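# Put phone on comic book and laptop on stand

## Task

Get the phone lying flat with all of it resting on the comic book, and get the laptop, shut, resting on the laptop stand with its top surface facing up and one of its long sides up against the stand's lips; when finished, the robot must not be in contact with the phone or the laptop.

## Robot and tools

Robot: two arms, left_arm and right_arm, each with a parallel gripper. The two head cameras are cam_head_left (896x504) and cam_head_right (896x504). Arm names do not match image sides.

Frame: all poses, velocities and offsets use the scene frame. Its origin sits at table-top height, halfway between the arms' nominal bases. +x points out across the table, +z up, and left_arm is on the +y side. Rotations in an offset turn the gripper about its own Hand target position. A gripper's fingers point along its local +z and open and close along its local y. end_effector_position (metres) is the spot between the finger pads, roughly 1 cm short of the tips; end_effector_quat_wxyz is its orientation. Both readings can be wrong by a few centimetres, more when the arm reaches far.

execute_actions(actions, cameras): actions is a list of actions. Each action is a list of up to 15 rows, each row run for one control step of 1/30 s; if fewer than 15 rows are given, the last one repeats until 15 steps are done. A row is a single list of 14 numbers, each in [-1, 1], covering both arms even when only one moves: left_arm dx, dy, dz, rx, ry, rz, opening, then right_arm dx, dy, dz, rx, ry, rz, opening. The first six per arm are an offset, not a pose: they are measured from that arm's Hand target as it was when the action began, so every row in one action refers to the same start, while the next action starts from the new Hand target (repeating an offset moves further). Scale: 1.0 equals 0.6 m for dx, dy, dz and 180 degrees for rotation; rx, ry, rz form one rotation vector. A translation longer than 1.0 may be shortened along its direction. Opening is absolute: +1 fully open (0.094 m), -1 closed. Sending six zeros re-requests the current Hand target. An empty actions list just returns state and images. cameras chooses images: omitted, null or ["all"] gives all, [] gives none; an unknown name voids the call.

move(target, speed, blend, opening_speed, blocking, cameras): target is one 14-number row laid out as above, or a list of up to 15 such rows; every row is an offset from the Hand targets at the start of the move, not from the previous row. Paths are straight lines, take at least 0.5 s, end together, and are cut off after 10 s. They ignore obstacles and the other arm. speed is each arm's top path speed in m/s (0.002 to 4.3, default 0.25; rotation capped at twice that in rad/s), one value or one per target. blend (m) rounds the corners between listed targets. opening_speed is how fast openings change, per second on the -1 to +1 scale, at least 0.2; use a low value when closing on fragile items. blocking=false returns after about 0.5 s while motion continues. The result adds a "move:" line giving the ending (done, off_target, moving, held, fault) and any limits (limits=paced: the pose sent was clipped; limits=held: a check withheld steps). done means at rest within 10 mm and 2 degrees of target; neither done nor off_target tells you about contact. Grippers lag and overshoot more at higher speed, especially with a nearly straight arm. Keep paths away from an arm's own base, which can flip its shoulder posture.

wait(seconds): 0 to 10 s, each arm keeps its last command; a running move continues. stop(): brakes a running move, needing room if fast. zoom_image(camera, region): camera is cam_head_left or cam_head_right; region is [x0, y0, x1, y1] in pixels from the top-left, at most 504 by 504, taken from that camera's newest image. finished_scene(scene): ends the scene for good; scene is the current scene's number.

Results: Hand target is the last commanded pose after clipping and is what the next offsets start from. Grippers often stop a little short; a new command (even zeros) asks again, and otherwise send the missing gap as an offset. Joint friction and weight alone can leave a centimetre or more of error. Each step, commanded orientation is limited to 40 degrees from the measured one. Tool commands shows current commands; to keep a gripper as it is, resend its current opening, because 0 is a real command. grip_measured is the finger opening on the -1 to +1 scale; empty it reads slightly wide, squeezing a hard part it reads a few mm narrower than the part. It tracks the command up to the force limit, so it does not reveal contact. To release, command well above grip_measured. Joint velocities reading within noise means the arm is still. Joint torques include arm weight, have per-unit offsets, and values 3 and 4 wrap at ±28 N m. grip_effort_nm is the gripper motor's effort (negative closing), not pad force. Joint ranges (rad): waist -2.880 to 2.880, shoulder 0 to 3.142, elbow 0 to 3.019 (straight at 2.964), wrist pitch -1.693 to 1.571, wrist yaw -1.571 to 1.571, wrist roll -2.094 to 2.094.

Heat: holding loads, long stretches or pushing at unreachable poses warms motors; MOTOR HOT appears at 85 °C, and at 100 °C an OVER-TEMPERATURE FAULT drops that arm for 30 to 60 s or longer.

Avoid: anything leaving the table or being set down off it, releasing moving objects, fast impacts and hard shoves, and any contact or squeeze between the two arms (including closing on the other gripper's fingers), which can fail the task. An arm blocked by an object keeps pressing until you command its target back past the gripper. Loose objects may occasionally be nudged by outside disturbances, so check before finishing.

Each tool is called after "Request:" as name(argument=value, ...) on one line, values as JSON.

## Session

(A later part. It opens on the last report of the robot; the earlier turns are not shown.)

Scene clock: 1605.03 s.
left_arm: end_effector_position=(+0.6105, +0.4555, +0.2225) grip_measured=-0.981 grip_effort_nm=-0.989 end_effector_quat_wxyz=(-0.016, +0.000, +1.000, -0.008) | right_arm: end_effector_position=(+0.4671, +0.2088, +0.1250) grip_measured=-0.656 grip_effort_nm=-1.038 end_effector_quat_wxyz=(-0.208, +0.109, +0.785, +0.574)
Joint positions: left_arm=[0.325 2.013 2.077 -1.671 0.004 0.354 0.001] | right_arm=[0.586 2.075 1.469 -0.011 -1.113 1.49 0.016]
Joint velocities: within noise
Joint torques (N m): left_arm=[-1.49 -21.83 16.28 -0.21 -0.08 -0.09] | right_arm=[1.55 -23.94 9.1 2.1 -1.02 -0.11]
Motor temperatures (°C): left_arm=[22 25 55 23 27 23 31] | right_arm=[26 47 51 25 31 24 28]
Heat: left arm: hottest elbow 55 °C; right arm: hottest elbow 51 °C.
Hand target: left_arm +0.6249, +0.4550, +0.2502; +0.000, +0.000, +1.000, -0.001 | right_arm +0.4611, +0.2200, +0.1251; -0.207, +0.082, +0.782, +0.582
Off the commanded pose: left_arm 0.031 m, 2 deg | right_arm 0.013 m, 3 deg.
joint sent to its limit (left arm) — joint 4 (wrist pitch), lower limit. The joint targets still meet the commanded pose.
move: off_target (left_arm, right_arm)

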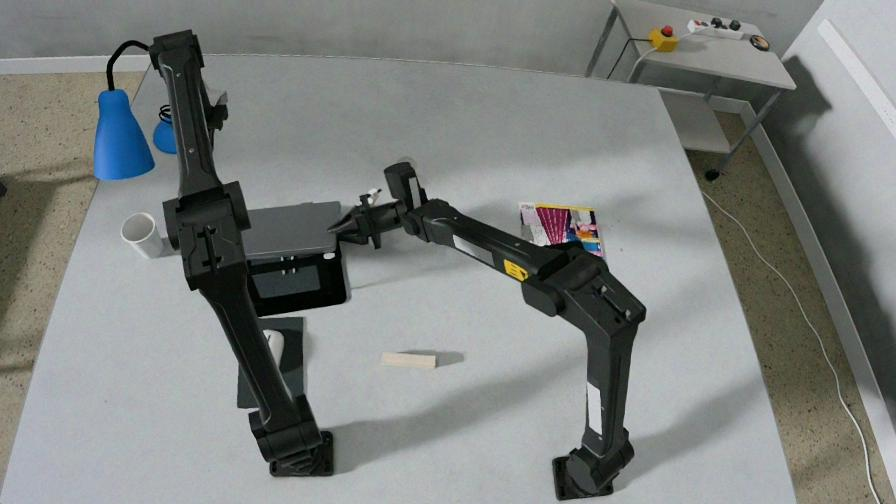

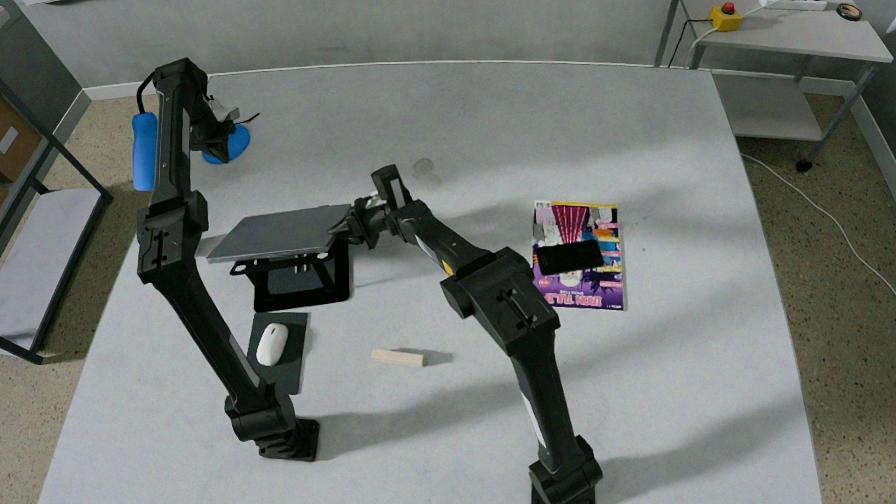

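Request:
move(target=[[0.01,-0.025,-0.23,0,0,0,-1,0,0,0,0,0,0,-0.95]], speed=0.12)

Request:
zoom_image(camera="cam_head_right", region=[170, 140, 370, 290])

Request:
zoom_image(camera="cam_head_left", region=[170, 140, 370, 290])

Scene clock: 1611.30 s.
left_arm: end_effector_position=(+0.6272, +0.4474, +0.1155) grip_measured=-0.981 grip_effort_nm=-0.994 end_effector_quat_wxyz=(-0.002, -0.002, +1.000, -0.003) | right_arm: end_effector_position=(+0.4671, +0.2088, +0.1250) grip_measured=-0.656 grip_effort_nm=-1.038 end_effector_quat_wxyz=(-0.208, +0.109, +0.785, +0.574)
Joint positions: left_arm=[0.304 2.051 1.857 -1.382 0.004 0.328 0.001] | right_arm=[0.586 2.075 1.469 -0.011 -1.113 1.49 0.016]
Joint velocities: within noise
Joint torques (N m): left_arm=[-2.49 -21.83 9.66 0.79 -0.08 -0.05] | right_arm=[1.44 -23.94 9.06 2.1 -1.01 -0.11]
Motor temperatures (°C): left_arm=[22 26 54 23 27 23 31] | right_arm=[26 46 50 25 31 24 28]
Heat: left arm: hottest elbow 54 °C; right arm: hottest elbow 50 °C.
Hand target: left_arm +0.6311, +0.4399, +0.1122; +0.000, +0.000, +1.000, -0.001 | right_arm +0.4611, +0.2200, +0.1251; -0.207, +0.082, +0.782, +0.582
Off the commanded pose: left_arm 0.009 m, 0 deg | right_arm 0.013 m, 3 deg.
move: off_target (right_arm)

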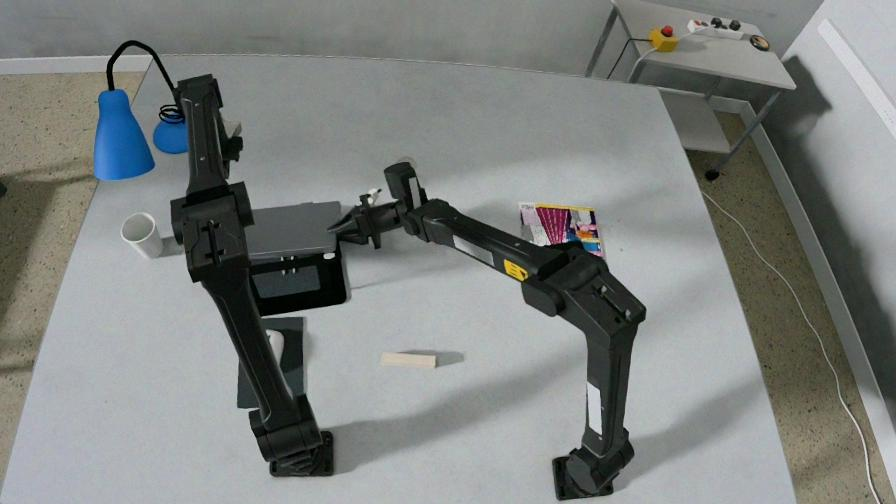

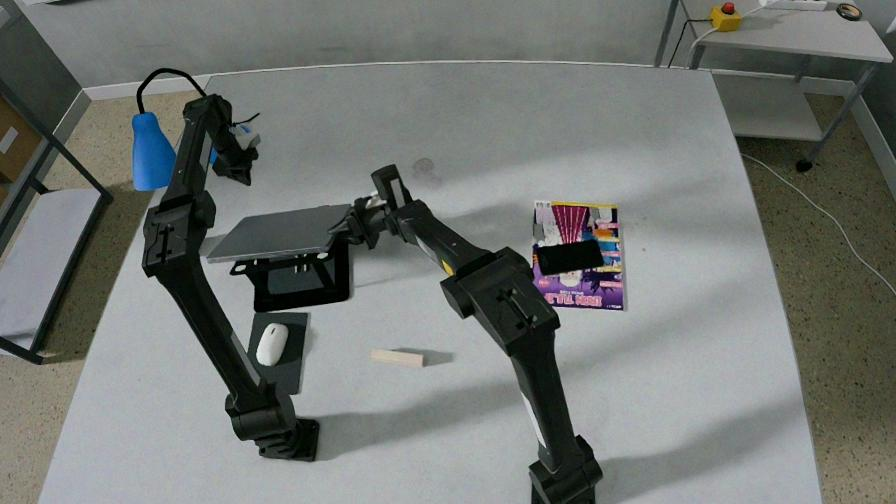

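Scaled by 2.520.

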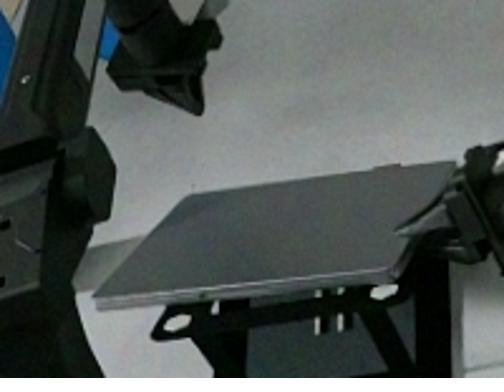

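Scaled by 2.520.

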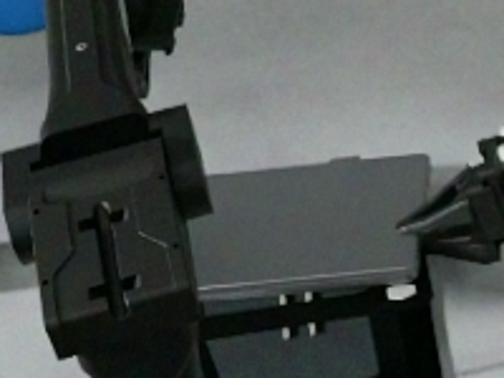

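Request:
move(target=[[0.0,0.018,-0.1,0,0,0,-1,0,0,0,0,0,0,-0.95],[-0.045,0.018,-0.095,0,0,0,-1,0,0,0,0,0,0,-0.95]], speed=[0.1,0.06])

Request:
zoom_image(camera="cam_head_right", region=[170, 140, 370, 290])

Scene clock: 1616.37 s.
left_arm: end_effector_position=(+0.6047, +0.4412, +0.0395) grip_measured=-0.981 grip_effort_nm=-0.989 end_effector_quat_wxyz=(-0.016, +0.002, +1.000, -0.007) | right_arm: end_effector_position=(+0.4671, +0.2088, +0.1250) grip_measured=-0.656 grip_effort_nm=-1.038 end_effector_quat_wxyz=(-0.208, +0.109, +0.785, +0.574)
Joint positions: left_arm=[0.306 2.07 1.68 -1.216 0.003 0.338 0.001] | right_arm=[0.586 2.075 1.469 -0.011 -1.113 1.49 0.016]
Joint velocities: within noise
Joint torques (N m): left_arm=[-0.44 -25 8.73 0.75 -0.1 0.12] | right_arm=[1.55 -23.88 9.09 2.09 -1.01 -0.11]
Motor temperatures (°C): left_arm=[22 27 53 23 27 23 31] | right_arm=[26 46 50 25 30 24 28]
Heat: left arm: hottest elbow 53 °C; right arm: hottest elbow 50 °C.
Hand target: left_arm +0.6040, +0.4507, +0.0551; +0.000, +0.000, +1.000, -0.001 | right_arm +0.4611, +0.2200, +0.1251; -0.207, +0.082, +0.782, +0.582
Off the commanded pose: left_arm 0.018 m, 2 deg | right_arm 0.013 m, 3 deg.
move: off_target (left_arm, right_arm)

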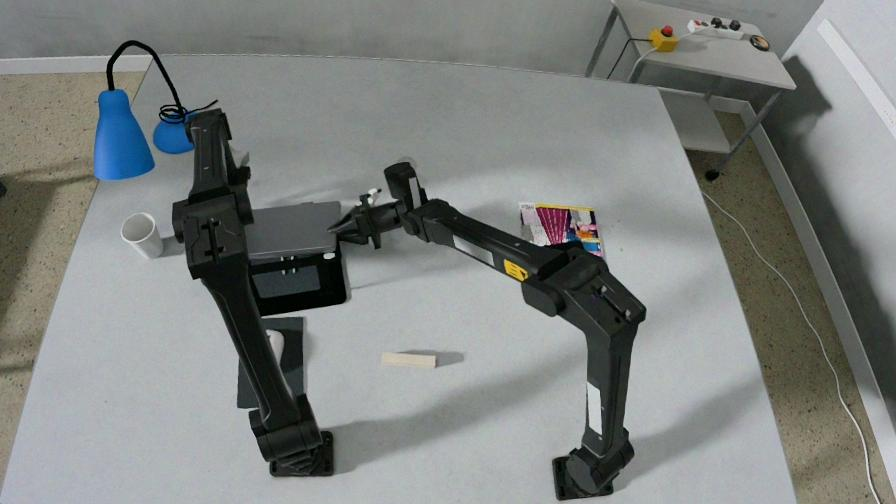

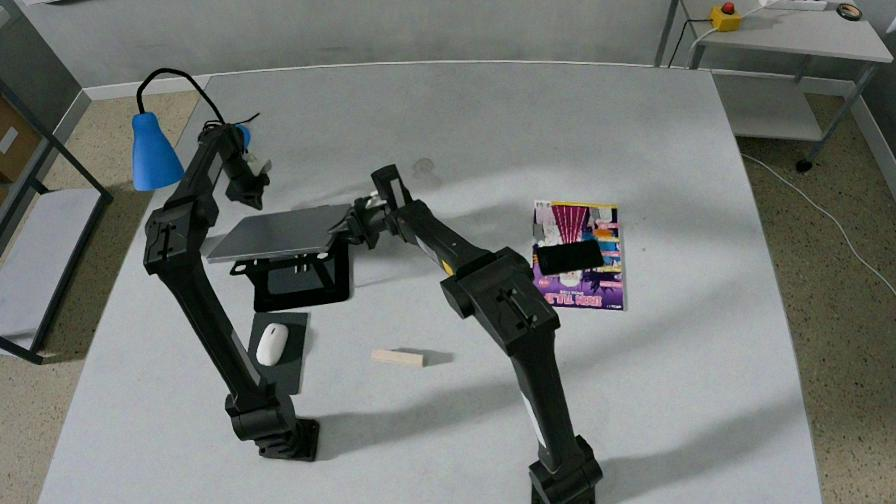

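Scaled by 2.520.

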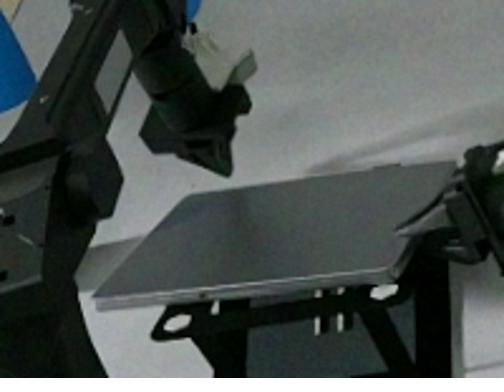

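Request:
move(target=[[-0.04,0.012,0.01,0,0,0,-1,0,0,0,0,0,0,-0.95]], speed=0.04)

Request:
zoom_image(camera="cam_head_right", region=[170, 140, 370, 290])

Scene clock: 1620.70 s.
left_arm: end_effector_position=(+0.5811, +0.4500, +0.0460) grip_measured=-0.981 grip_effort_nm=-0.989 end_effector_quat_wxyz=(-0.016, +0.001, +1.000, -0.008) | right_arm: end_effector_position=(+0.4671, +0.2088, +0.1250) grip_measured=-0.656 grip_effort_nm=-1.038 end_effector_quat_wxyz=(-0.208, +0.109, +0.785, +0.574)
Joint positions: left_arm=[0.333 2.016 1.609 -1.199 0.003 0.363 0.001] | right_arm=[0.586 2.075 1.469 -0.011 -1.113 1.49 0.016]
Joint velocities: within noise
Joint torques (N m): left_arm=[-0.97 -23.18 8.47 0.64 -0.07 0.12] | right_arm=[1.44 -23.88 9.1 2.1 -1.02 -0.11]
Motor temperatures (°C): left_arm=[22 28 52 23 27 23 31] | right_arm=[26 45 50 25 30 24 28]
Heat: left arm: hottest elbow 52 °C; right arm: hottest elbow 50 °C.
Hand target: left_arm +0.5800, +0.4580, +0.0612; +0.000, +0.000, +1.000, -0.001 | right_arm +0.4611, +0.2200, +0.1251; -0.207, +0.082, +0.782, +0.582
Off the commanded pose: left_arm 0.017 m, 2 deg | right_arm 0.013 m, 3 deg.
move: off_target (left_arm, right_arm)

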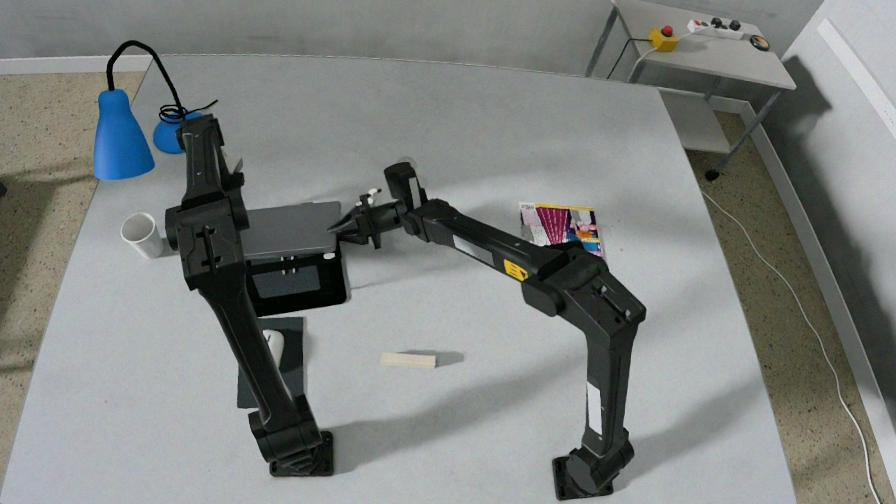

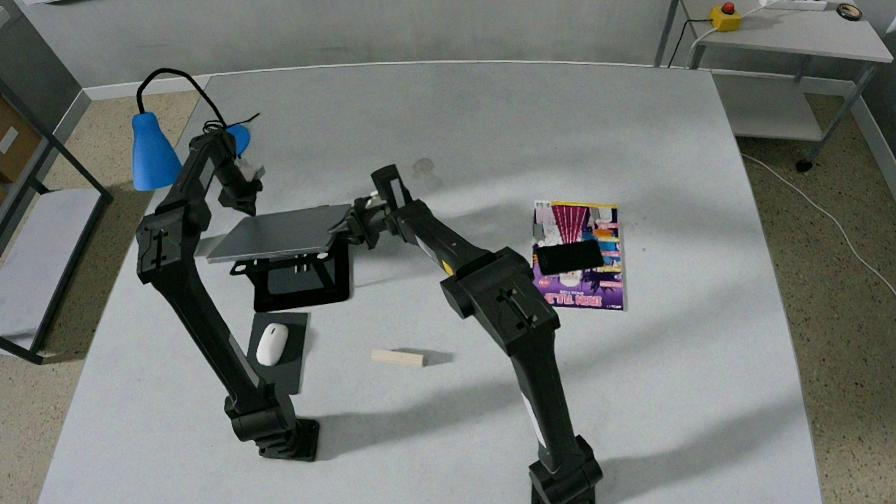

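Scaled by 2.520.

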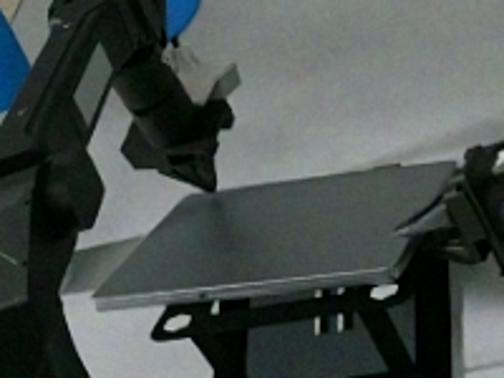

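Request:
move(target=[[-0.03,0.006,0.0,0,0,0,-1,0,0,0,0,0,0,-0.95]], speed=0.03, cameras=["cam_head_right"])

Request:
zoom_image(camera="cam_head_right", region=[170, 140, 370, 290])

Scene clock: 1623.63 s.
left_arm: end_effector_position=(+0.5647, +0.4539, +0.0482) grip_measured=-0.981 grip_effort_nm=-0.989 end_effector_quat_wxyz=(-0.014, +0.001, +1.000, -0.007) | right_arm: end_effector_position=(+0.4671, +0.2088, +0.1250) grip_measured=-0.656 grip_effort_nm=-1.038 end_effector_quat_wxyz=(-0.208, +0.109, +0.785, +0.574)
Joint positions: left_arm=[0.349 1.977 1.552 -1.176 0.002 0.38 0.001] | right_arm=[0.586 2.075 1.469 -0.011 -1.113 1.49 0.016]
Joint velocities: within noise
Joint torques (N m): left_arm=[-0.5 -23 8.03 0.53 -0.06 0.13] | right_arm=[1.44 -23.82 9.06 2.09 -1.01 -0.11]
Motor temperatures (°C): left_arm=[22 28 51 23 27 23 31] | right_arm=[26 45 49 25 30 24 28]
Heat: left arm: hottest elbow 51 °C; right arm: hottest elbow 49 °C.
Hand target: left_arm +0.5620, +0.4615, +0.0611; +0.000, +0.000, +1.000, -0.001 | right_arm +0.4611, +0.2200, +0.1251; -0.207, +0.082, +0.782, +0.582
Off the commanded pose: left_arm 0.015 m, 2 deg | right_arm 0.013 m, 3 deg.
move: off_target (left_arm, right_arm)
Images, in order (width x height): cam_head_right 896x504.

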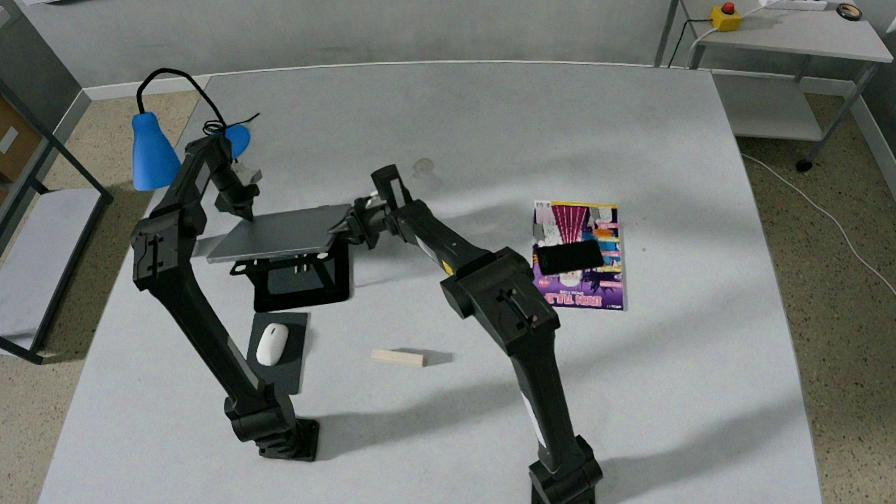

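Scaled by 2.520.

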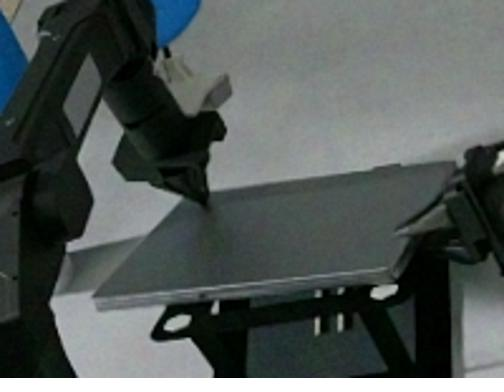

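Request:
move(target=[[0.07,-0.004,0.01,0,0,0,-1,0,0,0,0,0,0,-0.95],[0.085,-0.004,-0.032,0,0,0,-1,0,0,0,0,0,0,-0.95]], speed=0.08, cameras=["cam_head_right"])

Request:
zoom_image(camera="cam_head_right", region=[170, 140, 370, 290])

Scene clock: 1631.03 s.
left_arm: end_effector_position=(+0.5878, +0.4587, +0.0347) grip_measured=-0.981 grip_effort_nm=-0.989 end_effector_quat_wxyz=(-0.021, -0.003, +1.000, -0.010) | right_arm: end_effector_position=(+0.4672, +0.2089, +0.1248) grip_measured=-0.656 grip_effort_nm=-1.043 end_effector_quat_wxyz=(-0.208, +0.109, +0.785, +0.574)
Joint positions: left_arm=[0.343 2.058 1.645 -1.205 0.002 0.366 0.001] | right_arm=[0.586 2.075 1.469 -0.009 -1.113 1.492 0.016]
Joint velocities: within noise
Joint torques (N m): left_arm=[-1.96 -20.13 14.34 0.58 -0.01 -0.06] | right_arm=[1.49 -23.94 9.16 2.03 -1 -0.12]
Motor temperatures (°C): left_arm=[22 29 49 23 27 23 31] | right_arm=[26 45 49 25 30 24 28]
Heat: left arm: hottest elbow 49 °C; right arm: hottest elbow 49 °C.
Hand target: left_arm +0.6131, +0.4592, +0.0421; +0.000, +0.000, +1.000, -0.001 | right_arm +0.4611, +0.2200, +0.1251; -0.207, +0.082, +0.782, +0.582
Off the commanded pose: left_arm 0.026 m, 3 deg | right_arm 0.013 m, 3 deg.
move: off_target (left_arm, right_arm)
Images, in order (width x height): cam_head_right 896x504.

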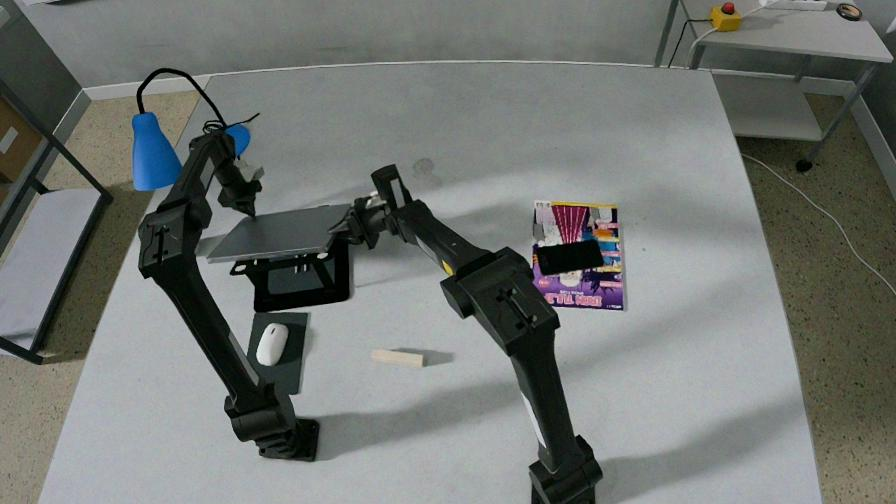

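Scaled by 2.520.

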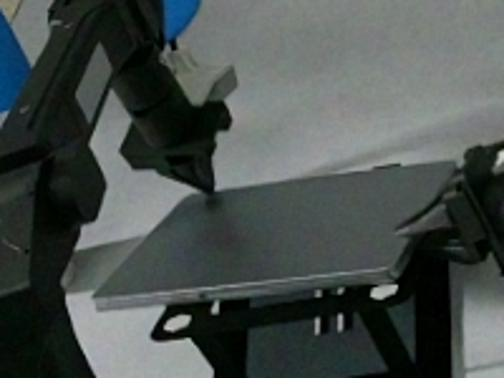

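Request:
move(target=[[0.05,0.0,0.02,0,0,0,-1,0,0,0,0,0,0,-0.95],[0.05,0.0,-0.022,0,0,0,-1,0,0,0,0,0,0,-0.95]], speed=0.08, cameras=["cam_head_right"])

Request:
zoom_image(camera="cam_head_right", region=[170, 140, 370, 290])

Scene clock: 1634.43 s.
left_arm: end_effector_position=(+0.6196, +0.4582, +0.0158) grip_measured=-0.981 grip_effort_nm=-0.984 end_effector_quat_wxyz=(-0.025, -0.001, +1.000, -0.010) | right_arm: end_effector_position=(+0.4672, +0.2089, +0.1248) grip_measured=-0.656 grip_effort_nm=-1.038 end_effector_quat_wxyz=(-0.208, +0.109, +0.785, +0.574)
Joint positions: left_arm=[0.323 2.157 1.762 -1.23 0.002 0.35 0.001] | right_arm=[0.586 2.075 1.469 -0.009 -1.113 1.492 0.016]
Joint velocities: within noise
Joint torques (N m): left_arm=[-2.43 -22.95 13.97 0.47 -0.03 -0.08] | right_arm=[1.49 -23.94 9.06 2.02 -1 -0.12]
Motor temperatures (°C): left_arm=[22 29 50 23 27 23 31] | right_arm=[26 45 49 25 30 24 28]
Heat: left arm: hottest elbow 50 °C; right arm: hottest elbow 49 °C.
Hand target: left_arm +0.6430, +0.4592, +0.0287; +0.000, +0.000, +1.000, -0.001 | right_arm +0.4611, +0.2200, +0.1251; -0.207, +0.082, +0.782, +0.582
Off the commanded pose: left_arm 0.027 m, 3 deg | right_arm 0.013 m, 3 deg.
move: off_target (left_arm, right_arm)
Images, in order (width x height): cam_head_right 896x504.

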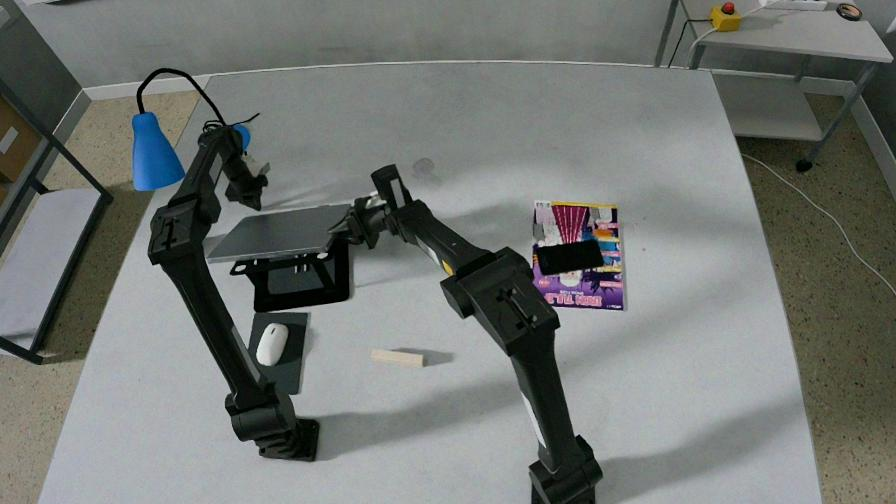

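Scaled by 2.520.

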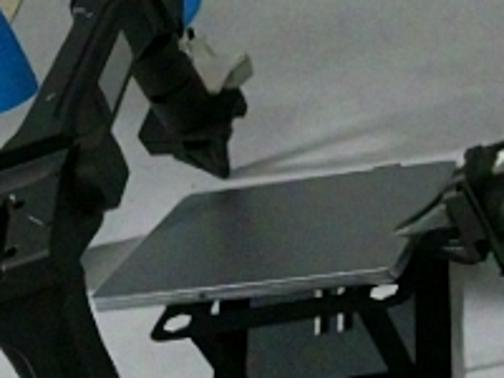

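Request:
move(target=[[-0.005,0.0,0.015,0,0,0,-1,0,0,0,0,0,0,-0.95],[-0.07,0.0,0.015,0,0,0,-1,0,0,0,0,0,0,-0.95]], speed=0.05)

Request:
zoom_image(camera="cam_head_right", region=[170, 140, 370, 290])

Scene clock: 1638.27 s.
left_arm: end_effector_position=(+0.6010, +0.4514, +0.0205) grip_measured=-0.981 grip_effort_nm=-0.989 end_effector_quat_wxyz=(-0.017, +0.000, +1.000, -0.008) | right_arm: end_effector_position=(+0.4672, +0.2089, +0.1248) grip_measured=-0.656 grip_effort_nm=-1.038 end_effector_quat_wxyz=(-0.208, +0.109, +0.785, +0.574)
Joint positions: left_arm=[0.323 2.092 1.663 -1.179 0.002 0.353 0.001] | right_arm=[0.586 2.075 1.469 -0.009 -1.113 1.492 0.016]
Joint velocities: within noise
Joint torques (N m): left_arm=[-0.62 -24.41 8.34 0.57 -0.06 0.11] | right_arm=[1.55 -23.94 9.06 2.04 -1 -0.12]
Motor temperatures (°C): left_arm=[22 29 50 23 27 23 31] | right_arm=[26 45 49 25 30 24 29]
Heat: left arm: hottest elbow 50 °C; right arm: hottest elbow 49 °C.
Hand target: left_arm +0.6010, +0.4592, +0.0378; +0.000, +0.000, +1.000, -0.001 | right_arm +0.4611, +0.2200, +0.1251; -0.207, +0.082, +0.782, +0.582
Off the commanded pose: left_arm 0.019 m, 2 deg | right_arm 0.013 m, 3 deg.
move: off_target (left_arm, right_arm)

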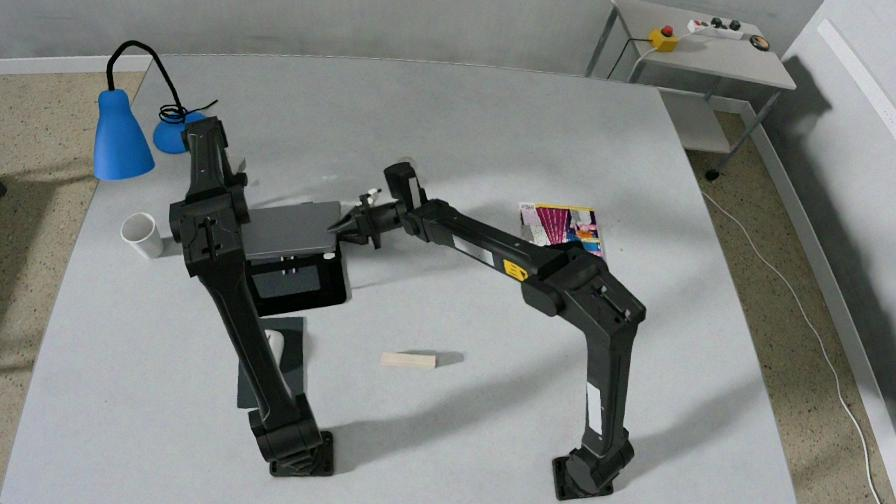

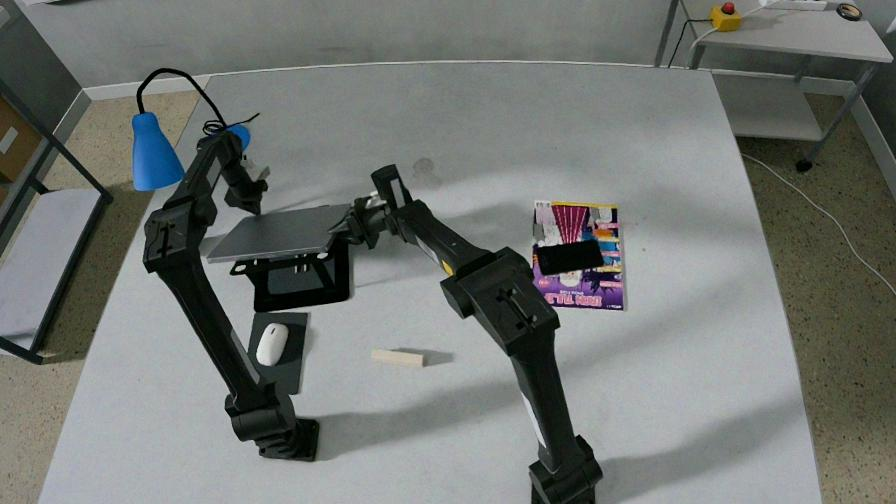

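Scaled by 2.520.

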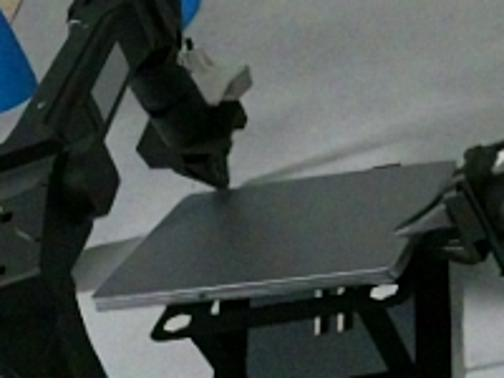

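Request:
move(target=[[-0.05,0.01,0.0,0,0,0,-1,0,0,0,0,0,0,-0.95]], speed=0.04, cameras=["cam_head_right"])

Request:
zoom_image(camera="cam_head_right", region=[170, 140, 370, 290])

Scene clock: 1642.73 s.
left_arm: end_effector_position=(+0.5833, +0.4581, +0.0355) grip_measured=-0.981 grip_effort_nm=-0.989 end_effector_quat_wxyz=(+0.006, +0.003, +1.000, +0.000) | right_arm: end_effector_position=(+0.4673, +0.2090, +0.1249) grip_measured=-0.656 grip_effort_nm=-1.033 end_effector_quat_wxyz=(-0.208, +0.109, +0.784, +0.574)
Joint positions: left_arm=[0.345 2.012 1.572 -1.12 0.004 0.38 0.001] | right_arm=[0.586 2.075 1.469 -0.007 -1.113 1.492 0.016]
Joint velocities: within noise
Joint torques (N m): left_arm=[-0.32 -22.77 7.24 0.03 -0.09 0.14] | right_arm=[1.55 -23.88 9.07 1.98 -1.01 -0.12]
Motor temperatures (°C): left_arm=[22 29 49 23 27 23 31] | right_arm=[26 45 48 25 30 24 29]
Heat: left arm: hottest elbow 49 °C; right arm: hottest elbow 48 °C.
Hand target: left_arm +0.5710, +0.4651, +0.0377; +0.000, +0.000, +1.000, -0.001 | right_arm +0.4611, +0.2200, +0.1252; -0.207, +0.082, +0.782, +0.582
Off the commanded pose: left_arm 0.014 m, 1 deg | right_arm 0.013 m, 3 deg.
move: off_target (left_arm, right_arm)
Images, in order (width x height): cam_head_right 896x504.

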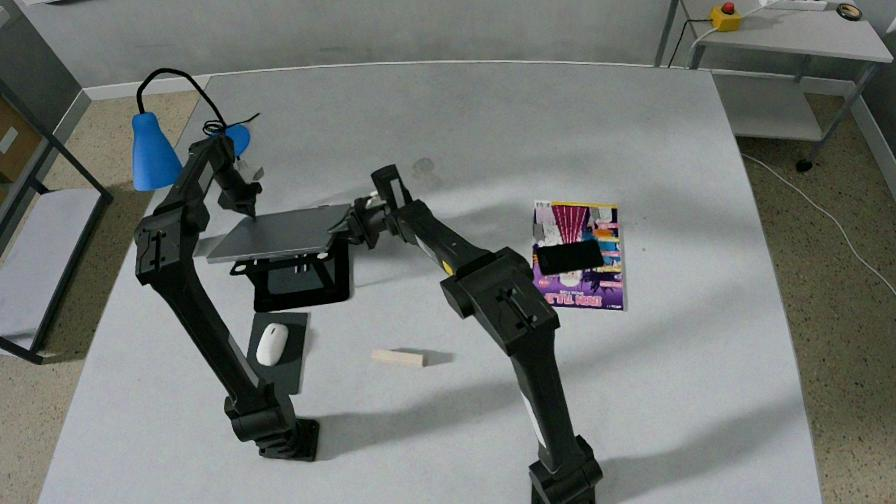

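Scaled by 2.520.

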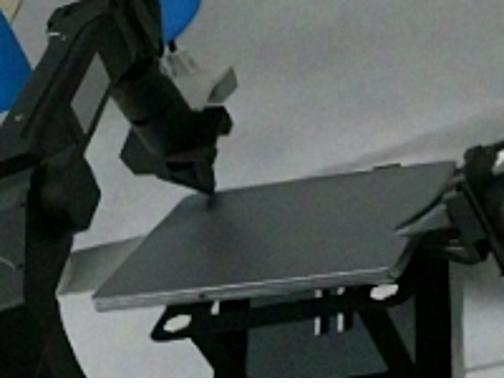

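Request:
move(target=[[0.075,-0.004,0.01,0,0,0,-1,0,0,0,0,0,0,-0.95],[0.075,-0.004,-0.02,0,0,0,-1,0,0,0,0,0,0,-0.95],[0.04,-0.004,-0.032,0,0,0,-1,0,0,0,0,0,0,-0.95]], speed=0.05, cameras=["cam_head_right"])

Request:
zoom_image(camera="cam_head_right", region=[170, 140, 370, 290])

Scene clock: 1649.97 s.
left_arm: end_effector_position=(+0.5998, +0.4634, +0.0154) grip_measured=-0.981 grip_effort_nm=-0.989 end_effector_quat_wxyz=(+0.000, -0.001, +1.000, -0.002) | right_arm: end_effector_position=(+0.4673, +0.2090, +0.1250) grip_measured=-0.656 grip_effort_nm=-1.038 end_effector_quat_wxyz=(-0.208, +0.109, +0.784, +0.574)
Joint positions: left_arm=[0.343 2.084 1.635 -1.124 0.004 0.37 0.001] | right_arm=[0.586 2.075 1.469 -0.007 -1.113 1.493 0.016]
Joint velocities: within noise
Joint torques (N m): left_arm=[-1.26 -23.06 7.5 0.43 -0.12 0.03] | right_arm=[1.49 -23.88 9.06 1.99 -0.99 -0.13]
Motor temperatures (°C): left_arm=[22 29 48 23 27 23 31] | right_arm=[26 45 48 25 30 24 29]
Heat: left arm: hottest elbow 48 °C; right arm: hottest elbow 48 °C.
Hand target: left_arm +0.5951, +0.4628, +0.0186; +0.000, +0.000, +1.000, -0.001 | right_arm +0.4611, +0.2200, +0.1253; -0.207, +0.082, +0.782, +0.582
Off the commanded pose: left_arm 0.006 m, 0 deg | right_arm 0.013 m, 3 deg.
move: off_target (right_arm)
Images, in order (width x height): cam_head_right 896x504.

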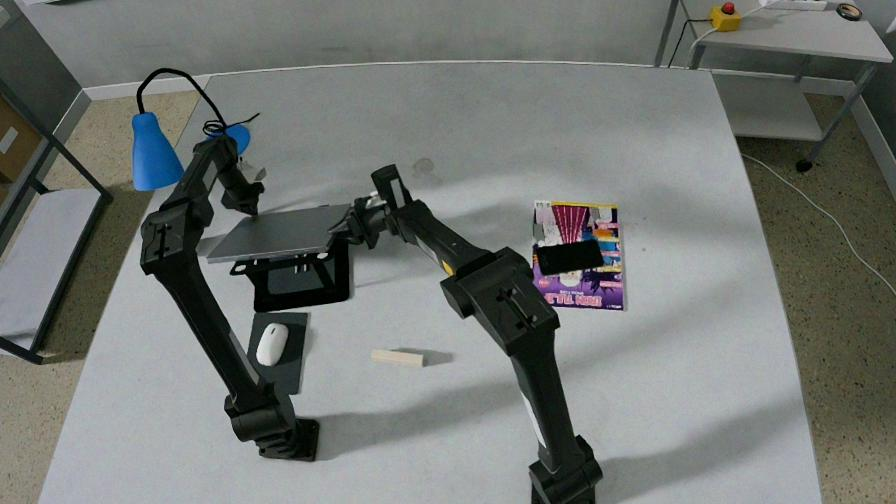

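Scaled by 2.520.

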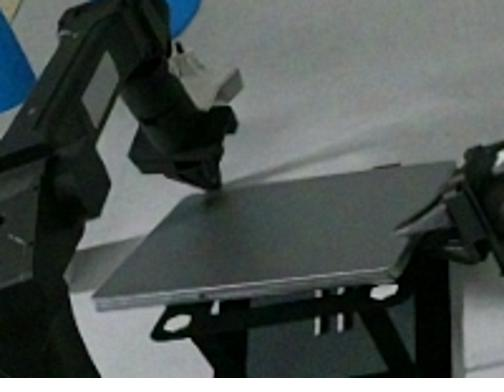

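Request:
move(target=[[-0.06,0.0,0.0,0,0,0,-1,0,0,0,0,0,0,-0.95]], speed=0.04, cameras=["cam_head_right"])

Request:
zoom_image(camera="cam_head_right", region=[170, 140, 370, 290])

Scene clock: 1653.23 s.
left_arm: end_effector_position=(+0.5812, +0.4615, +0.0217) grip_measured=-0.981 grip_effort_nm=-0.994 end_effector_quat_wxyz=(+0.020, +0.002, +1.000, +0.006) | right_arm: end_effector_position=(+0.4658, +0.2089, +0.1251) grip_measured=-0.656 grip_effort_nm=-1.038 end_effector_quat_wxyz=(-0.211, +0.106, +0.783, +0.575)
Joint positions: left_arm=[0.351 2.008 1.525 -1.045 0.004 0.385 0.001] | right_arm=[0.586 2.077 1.469 -0.007 -1.123 1.491 0.016]
Joint velocities: within noise
Joint torques (N m): left_arm=[-0.56 -21.89 5.86 -0.73 -0.08 0.13] | right_arm=[1.44 -24 9.06 1.96 -0.67 -0.11]
Motor temperatures (°C): left_arm=[22 29 47 23 27 23 31] | right_arm=[26 45 48 25 30 24 29]
Heat: left arm: hottest elbow 47 °C; right arm: hottest elbow 48 °C.
Hand target: left_arm +0.5591, +0.4627, +0.0186; +0.000, +0.000, +1.000, -0.001 | right_arm +0.4611, +0.2200, +0.1251; -0.207, +0.082, +0.782, +0.582
Off the commanded pose: left_arm 0.022 m, 3 deg | right_arm 0.012 m, 3 deg.
move: off_target (left_arm, right_arm)
Images, in order (width x height): cam_head_right 896x504.

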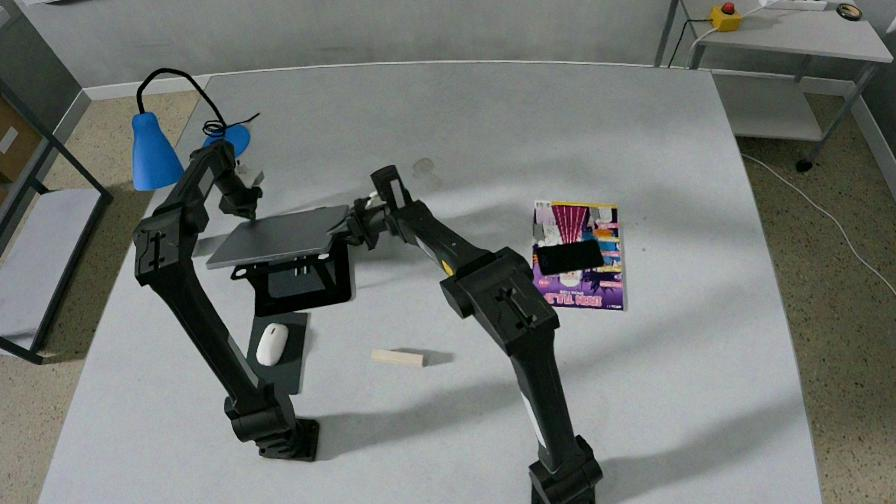

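Scaled by 2.520.

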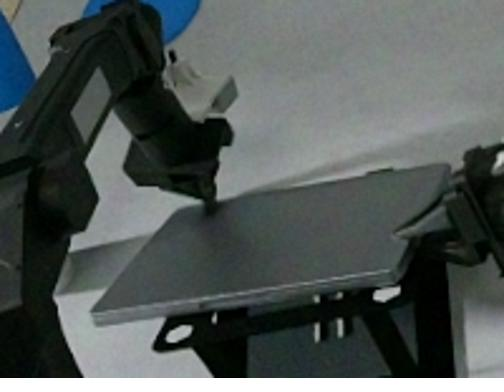

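Request:
move(target=[[0.045,0.0,0.012,0,0,0,-1,0,0,0,0,0,0,-0.4]], opening_speed=0.5, cameras=["cam_head_right"])

Request:
move(target=[[0,0,0,0,0,0,-1,0.02,-0.18,-0.01,0,0,0,-0.4],[0,0,0,0,0,0,-1,-0.1,-0.25,0.1,0,0,0,-0.9],[0,0,0,0,0,0,-1,-0.23,-0.02,0.1,0,0,0,-0.98]], speed=[0.08,0.2,0.2], blend=[0,0.03,0])

Request:
zoom_image(camera="cam_head_right", region=[170, 160, 390, 310])

Scene clock: 1663.83 s.
left_arm: end_effector_position=(+0.5805, +0.4612, +0.0261) grip_measured=-0.981 grip_effort_nm=-0.994 end_effector_quat_wxyz=(+0.008, +0.003, +1.000, +0.001) | right_arm: end_effector_position=(+0.4668, +0.2096, +0.1267) grip_measured=-0.403 grip_effort_nm=0.076 end_effector_quat_wxyz=(-0.204, +0.098, +0.783, +0.580)
Joint positions: left_arm=[0.351 2.016 1.551 -1.09 0.004 0.386 0.001] | right_arm=[0.586 2.077 1.469 0.006 -1.123 1.48 0.028]
Joint velocities: within noise
Joint torques (N m): left_arm=[-2.02 -19.66 12.45 -0.51 -0.06 -0.04] | right_arm=[1.55 -24.12 9.13 1.4 -0.66 -0.01]
Motor temperatures (°C): left_arm=[22 29 46 23 27 23 31] | right_arm=[26 47 48 25 29 24 29]
Heat: left arm: hottest elbow 46 °C; right arm: hottest elbow 48 °C.
Hand target: left_arm +0.5861, +0.4627, +0.0259; +0.000, +0.000, +1.000, -0.001 | right_arm +0.4611, +0.2200, +0.1253; -0.207, +0.082, +0.782, +0.582
Off the commanded pose: left_arm 0.006 m, 1 deg | right_arm 0.012 m, 2 deg.
move: off_target (right_arm)
Images, in order (width x height): cam_head_right 896x504.

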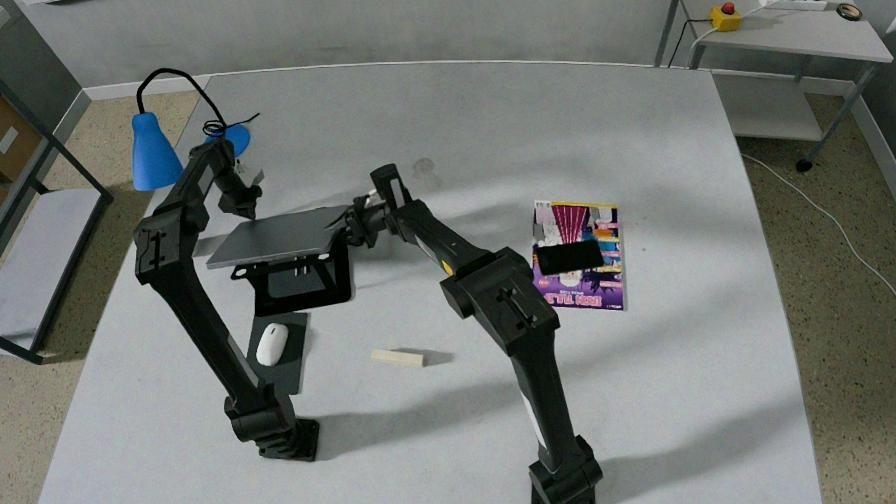

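Scene clock: 1669.60 s.
left_arm: end_effector_position=(+0.5800, +0.4610, +0.0262) grip_measured=-0.981 grip_effort_nm=-0.989 end_effector_quat_wxyz=(+0.007, +0.003, +1.000, +0.001) | right_arm: end_effector_position=(+0.3274, +0.2081, +0.2035) grip_measured=-0.978 grip_effort_nm=-0.110 end_effector_quat_wxyz=(-0.198, +0.074, +0.779, +0.590)
Joint positions: left_arm=[0.351 2.016 1.551 -1.092 0.003 0.386 0.001] | right_arm=[0.728 1.734 1.124 0.161 -1.023 1.599 0.001]
Joint velocities: within noise
Joint torques (N m): left_arm=[-1.61 -18.73 12.56 -0.69 -0.07 -0.07] | right_arm=[0.67 -17.96 6.93 1.92 -0.13 0.15]
Motor temperatures (°C): left_arm=[22 29 45 23 27 23 31] | right_arm=[26 47 47 25 29 24 28]
Heat: left arm: hottest elbow 45 °C; right arm: hottest shoulder 47 °C.
Hand target: left_arm +0.5860, +0.4627, +0.0258; +0.000, +0.000, +1.000, -0.001 | right_arm +0.3231, +0.2081, +0.1852; -0.207, +0.082, +0.782, +0.582
Off the commanded pose: left_arm 0.006 m, 1 deg | right_arm 0.019 m, 2 deg.
move: off_target (right_arm); blend cut to 0 m at target 2; target 3's new opening was sent with right_arm's hand 0.019 m and 2 deg from that target

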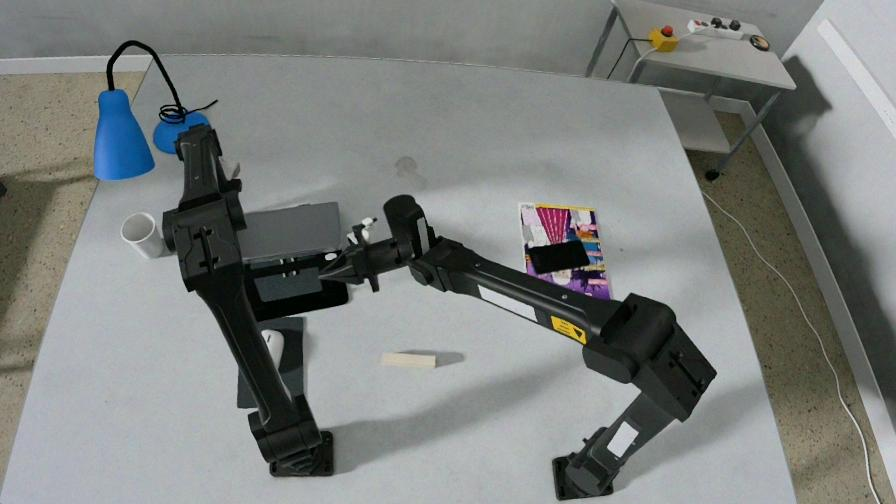

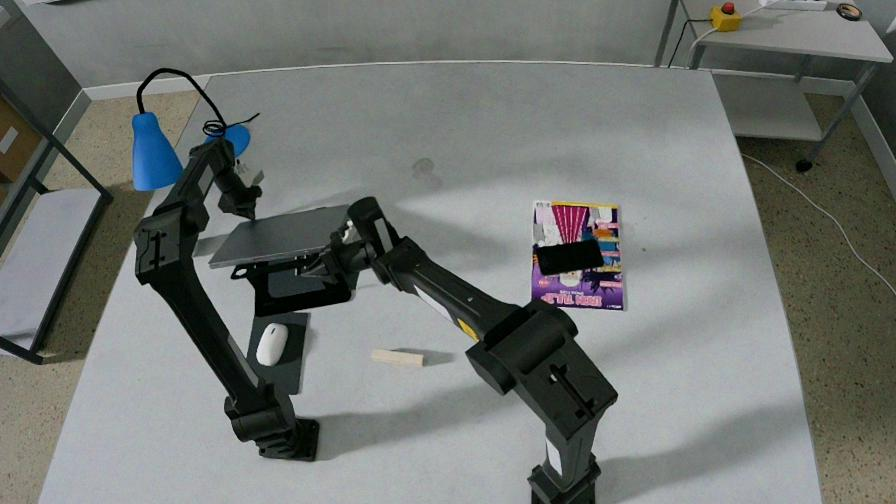

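Scaled by 2.291.

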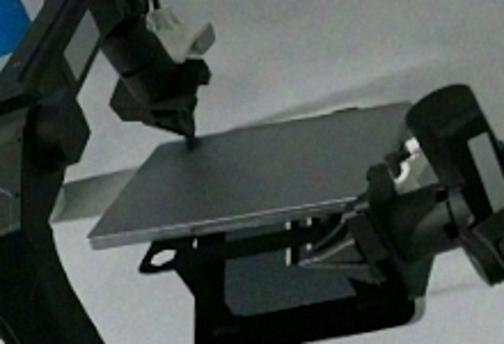

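Request:
move(target=[[0,0,0,0,0,0,-1,-0.02,0.0,-0.14,0,0,0,-1],[0,0,0,0,0,0,-1,-0.01,0.23,-0.14,0,0,0,-1]], speed=[0.12,0.12], blend=[0.02,0])

Request:
zoom_image(camera="cam_head_right", region=[170, 160, 390, 310])

Scene clock: 1676.37 s.
left_arm: end_effector_position=(+0.5846, +0.4632, +0.0302) grip_measured=-0.981 grip_effort_nm=-0.994 end_effector_quat_wxyz=(+0.012, +0.003, +1.000, +0.004) | right_arm: end_effector_position=(+0.3177, +0.3069, +0.0950) grip_measured=-0.991 grip_effort_nm=-0.491 end_effector_quat_wxyz=(-0.198, +0.099, +0.787, +0.575)
Joint positions: left_arm=[0.351 2.016 1.564 -1.092 0.001 0.386 0.001] | right_arm=[0.868 2.038 1.257 0.372 -0.862 1.71 0]
Joint velocities: within noise
Joint torques (N m): left_arm=[-1.79 -18.9 11.64 -0.68 0.04 -0.13] | right_arm=[2.84 -19.19 14.35 1.1 -0.25 0.25]
Motor temperatures (°C): left_arm=[22 29 45 23 27 23 31] | right_arm=[26 46 47 25 29 24 28]
Heat: left arm: hottest elbow 45 °C; right arm: hottest elbow 47 °C.
Hand target: left_arm +0.5861, +0.4627, +0.0258; +0.000, +0.000, +1.000, -0.001 | right_arm +0.3171, +0.3460, +0.1012; -0.207, +0.082, +0.782, +0.582
Off the commanded pose: left_arm 0.005 m, 2 deg | right_arm 0.040 m, 2 deg.
move: off_target (right_arm)

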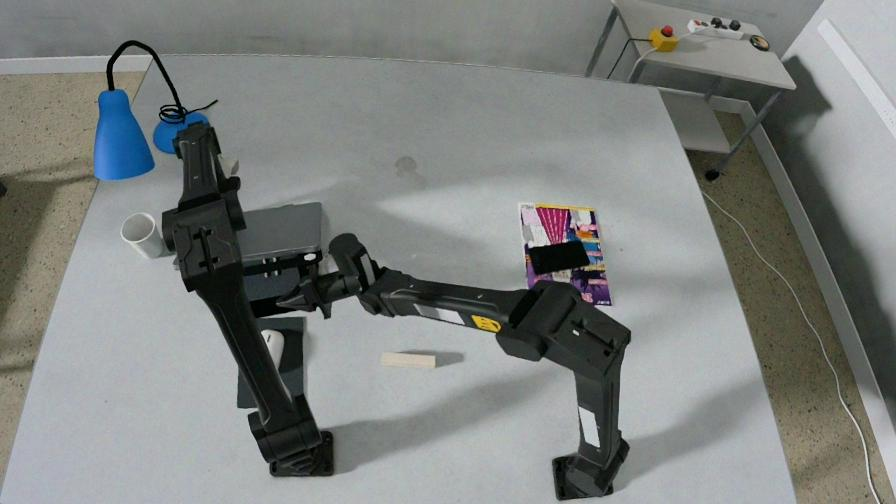

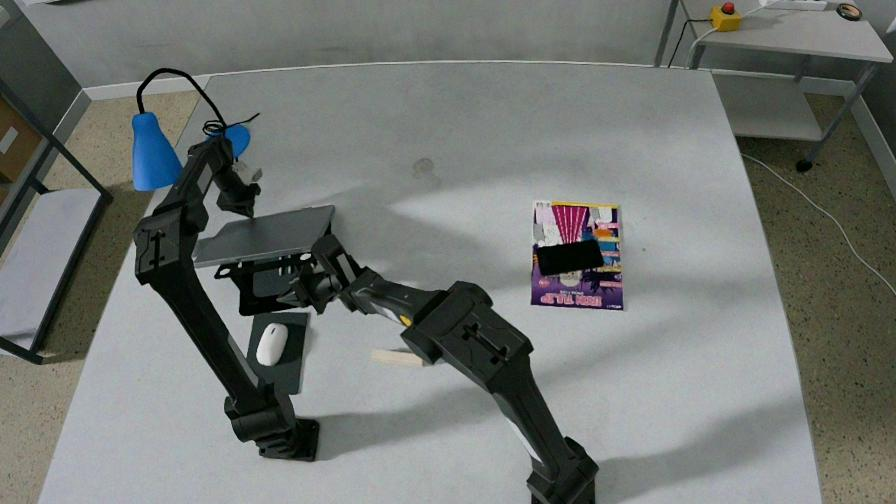

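Scaled by 2.291.

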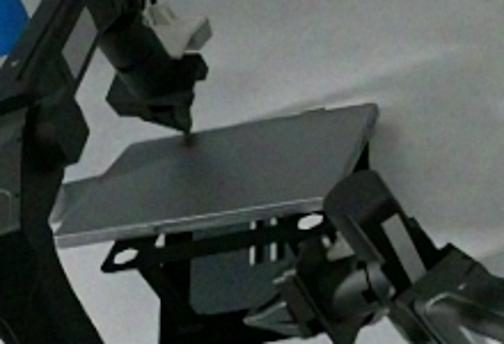

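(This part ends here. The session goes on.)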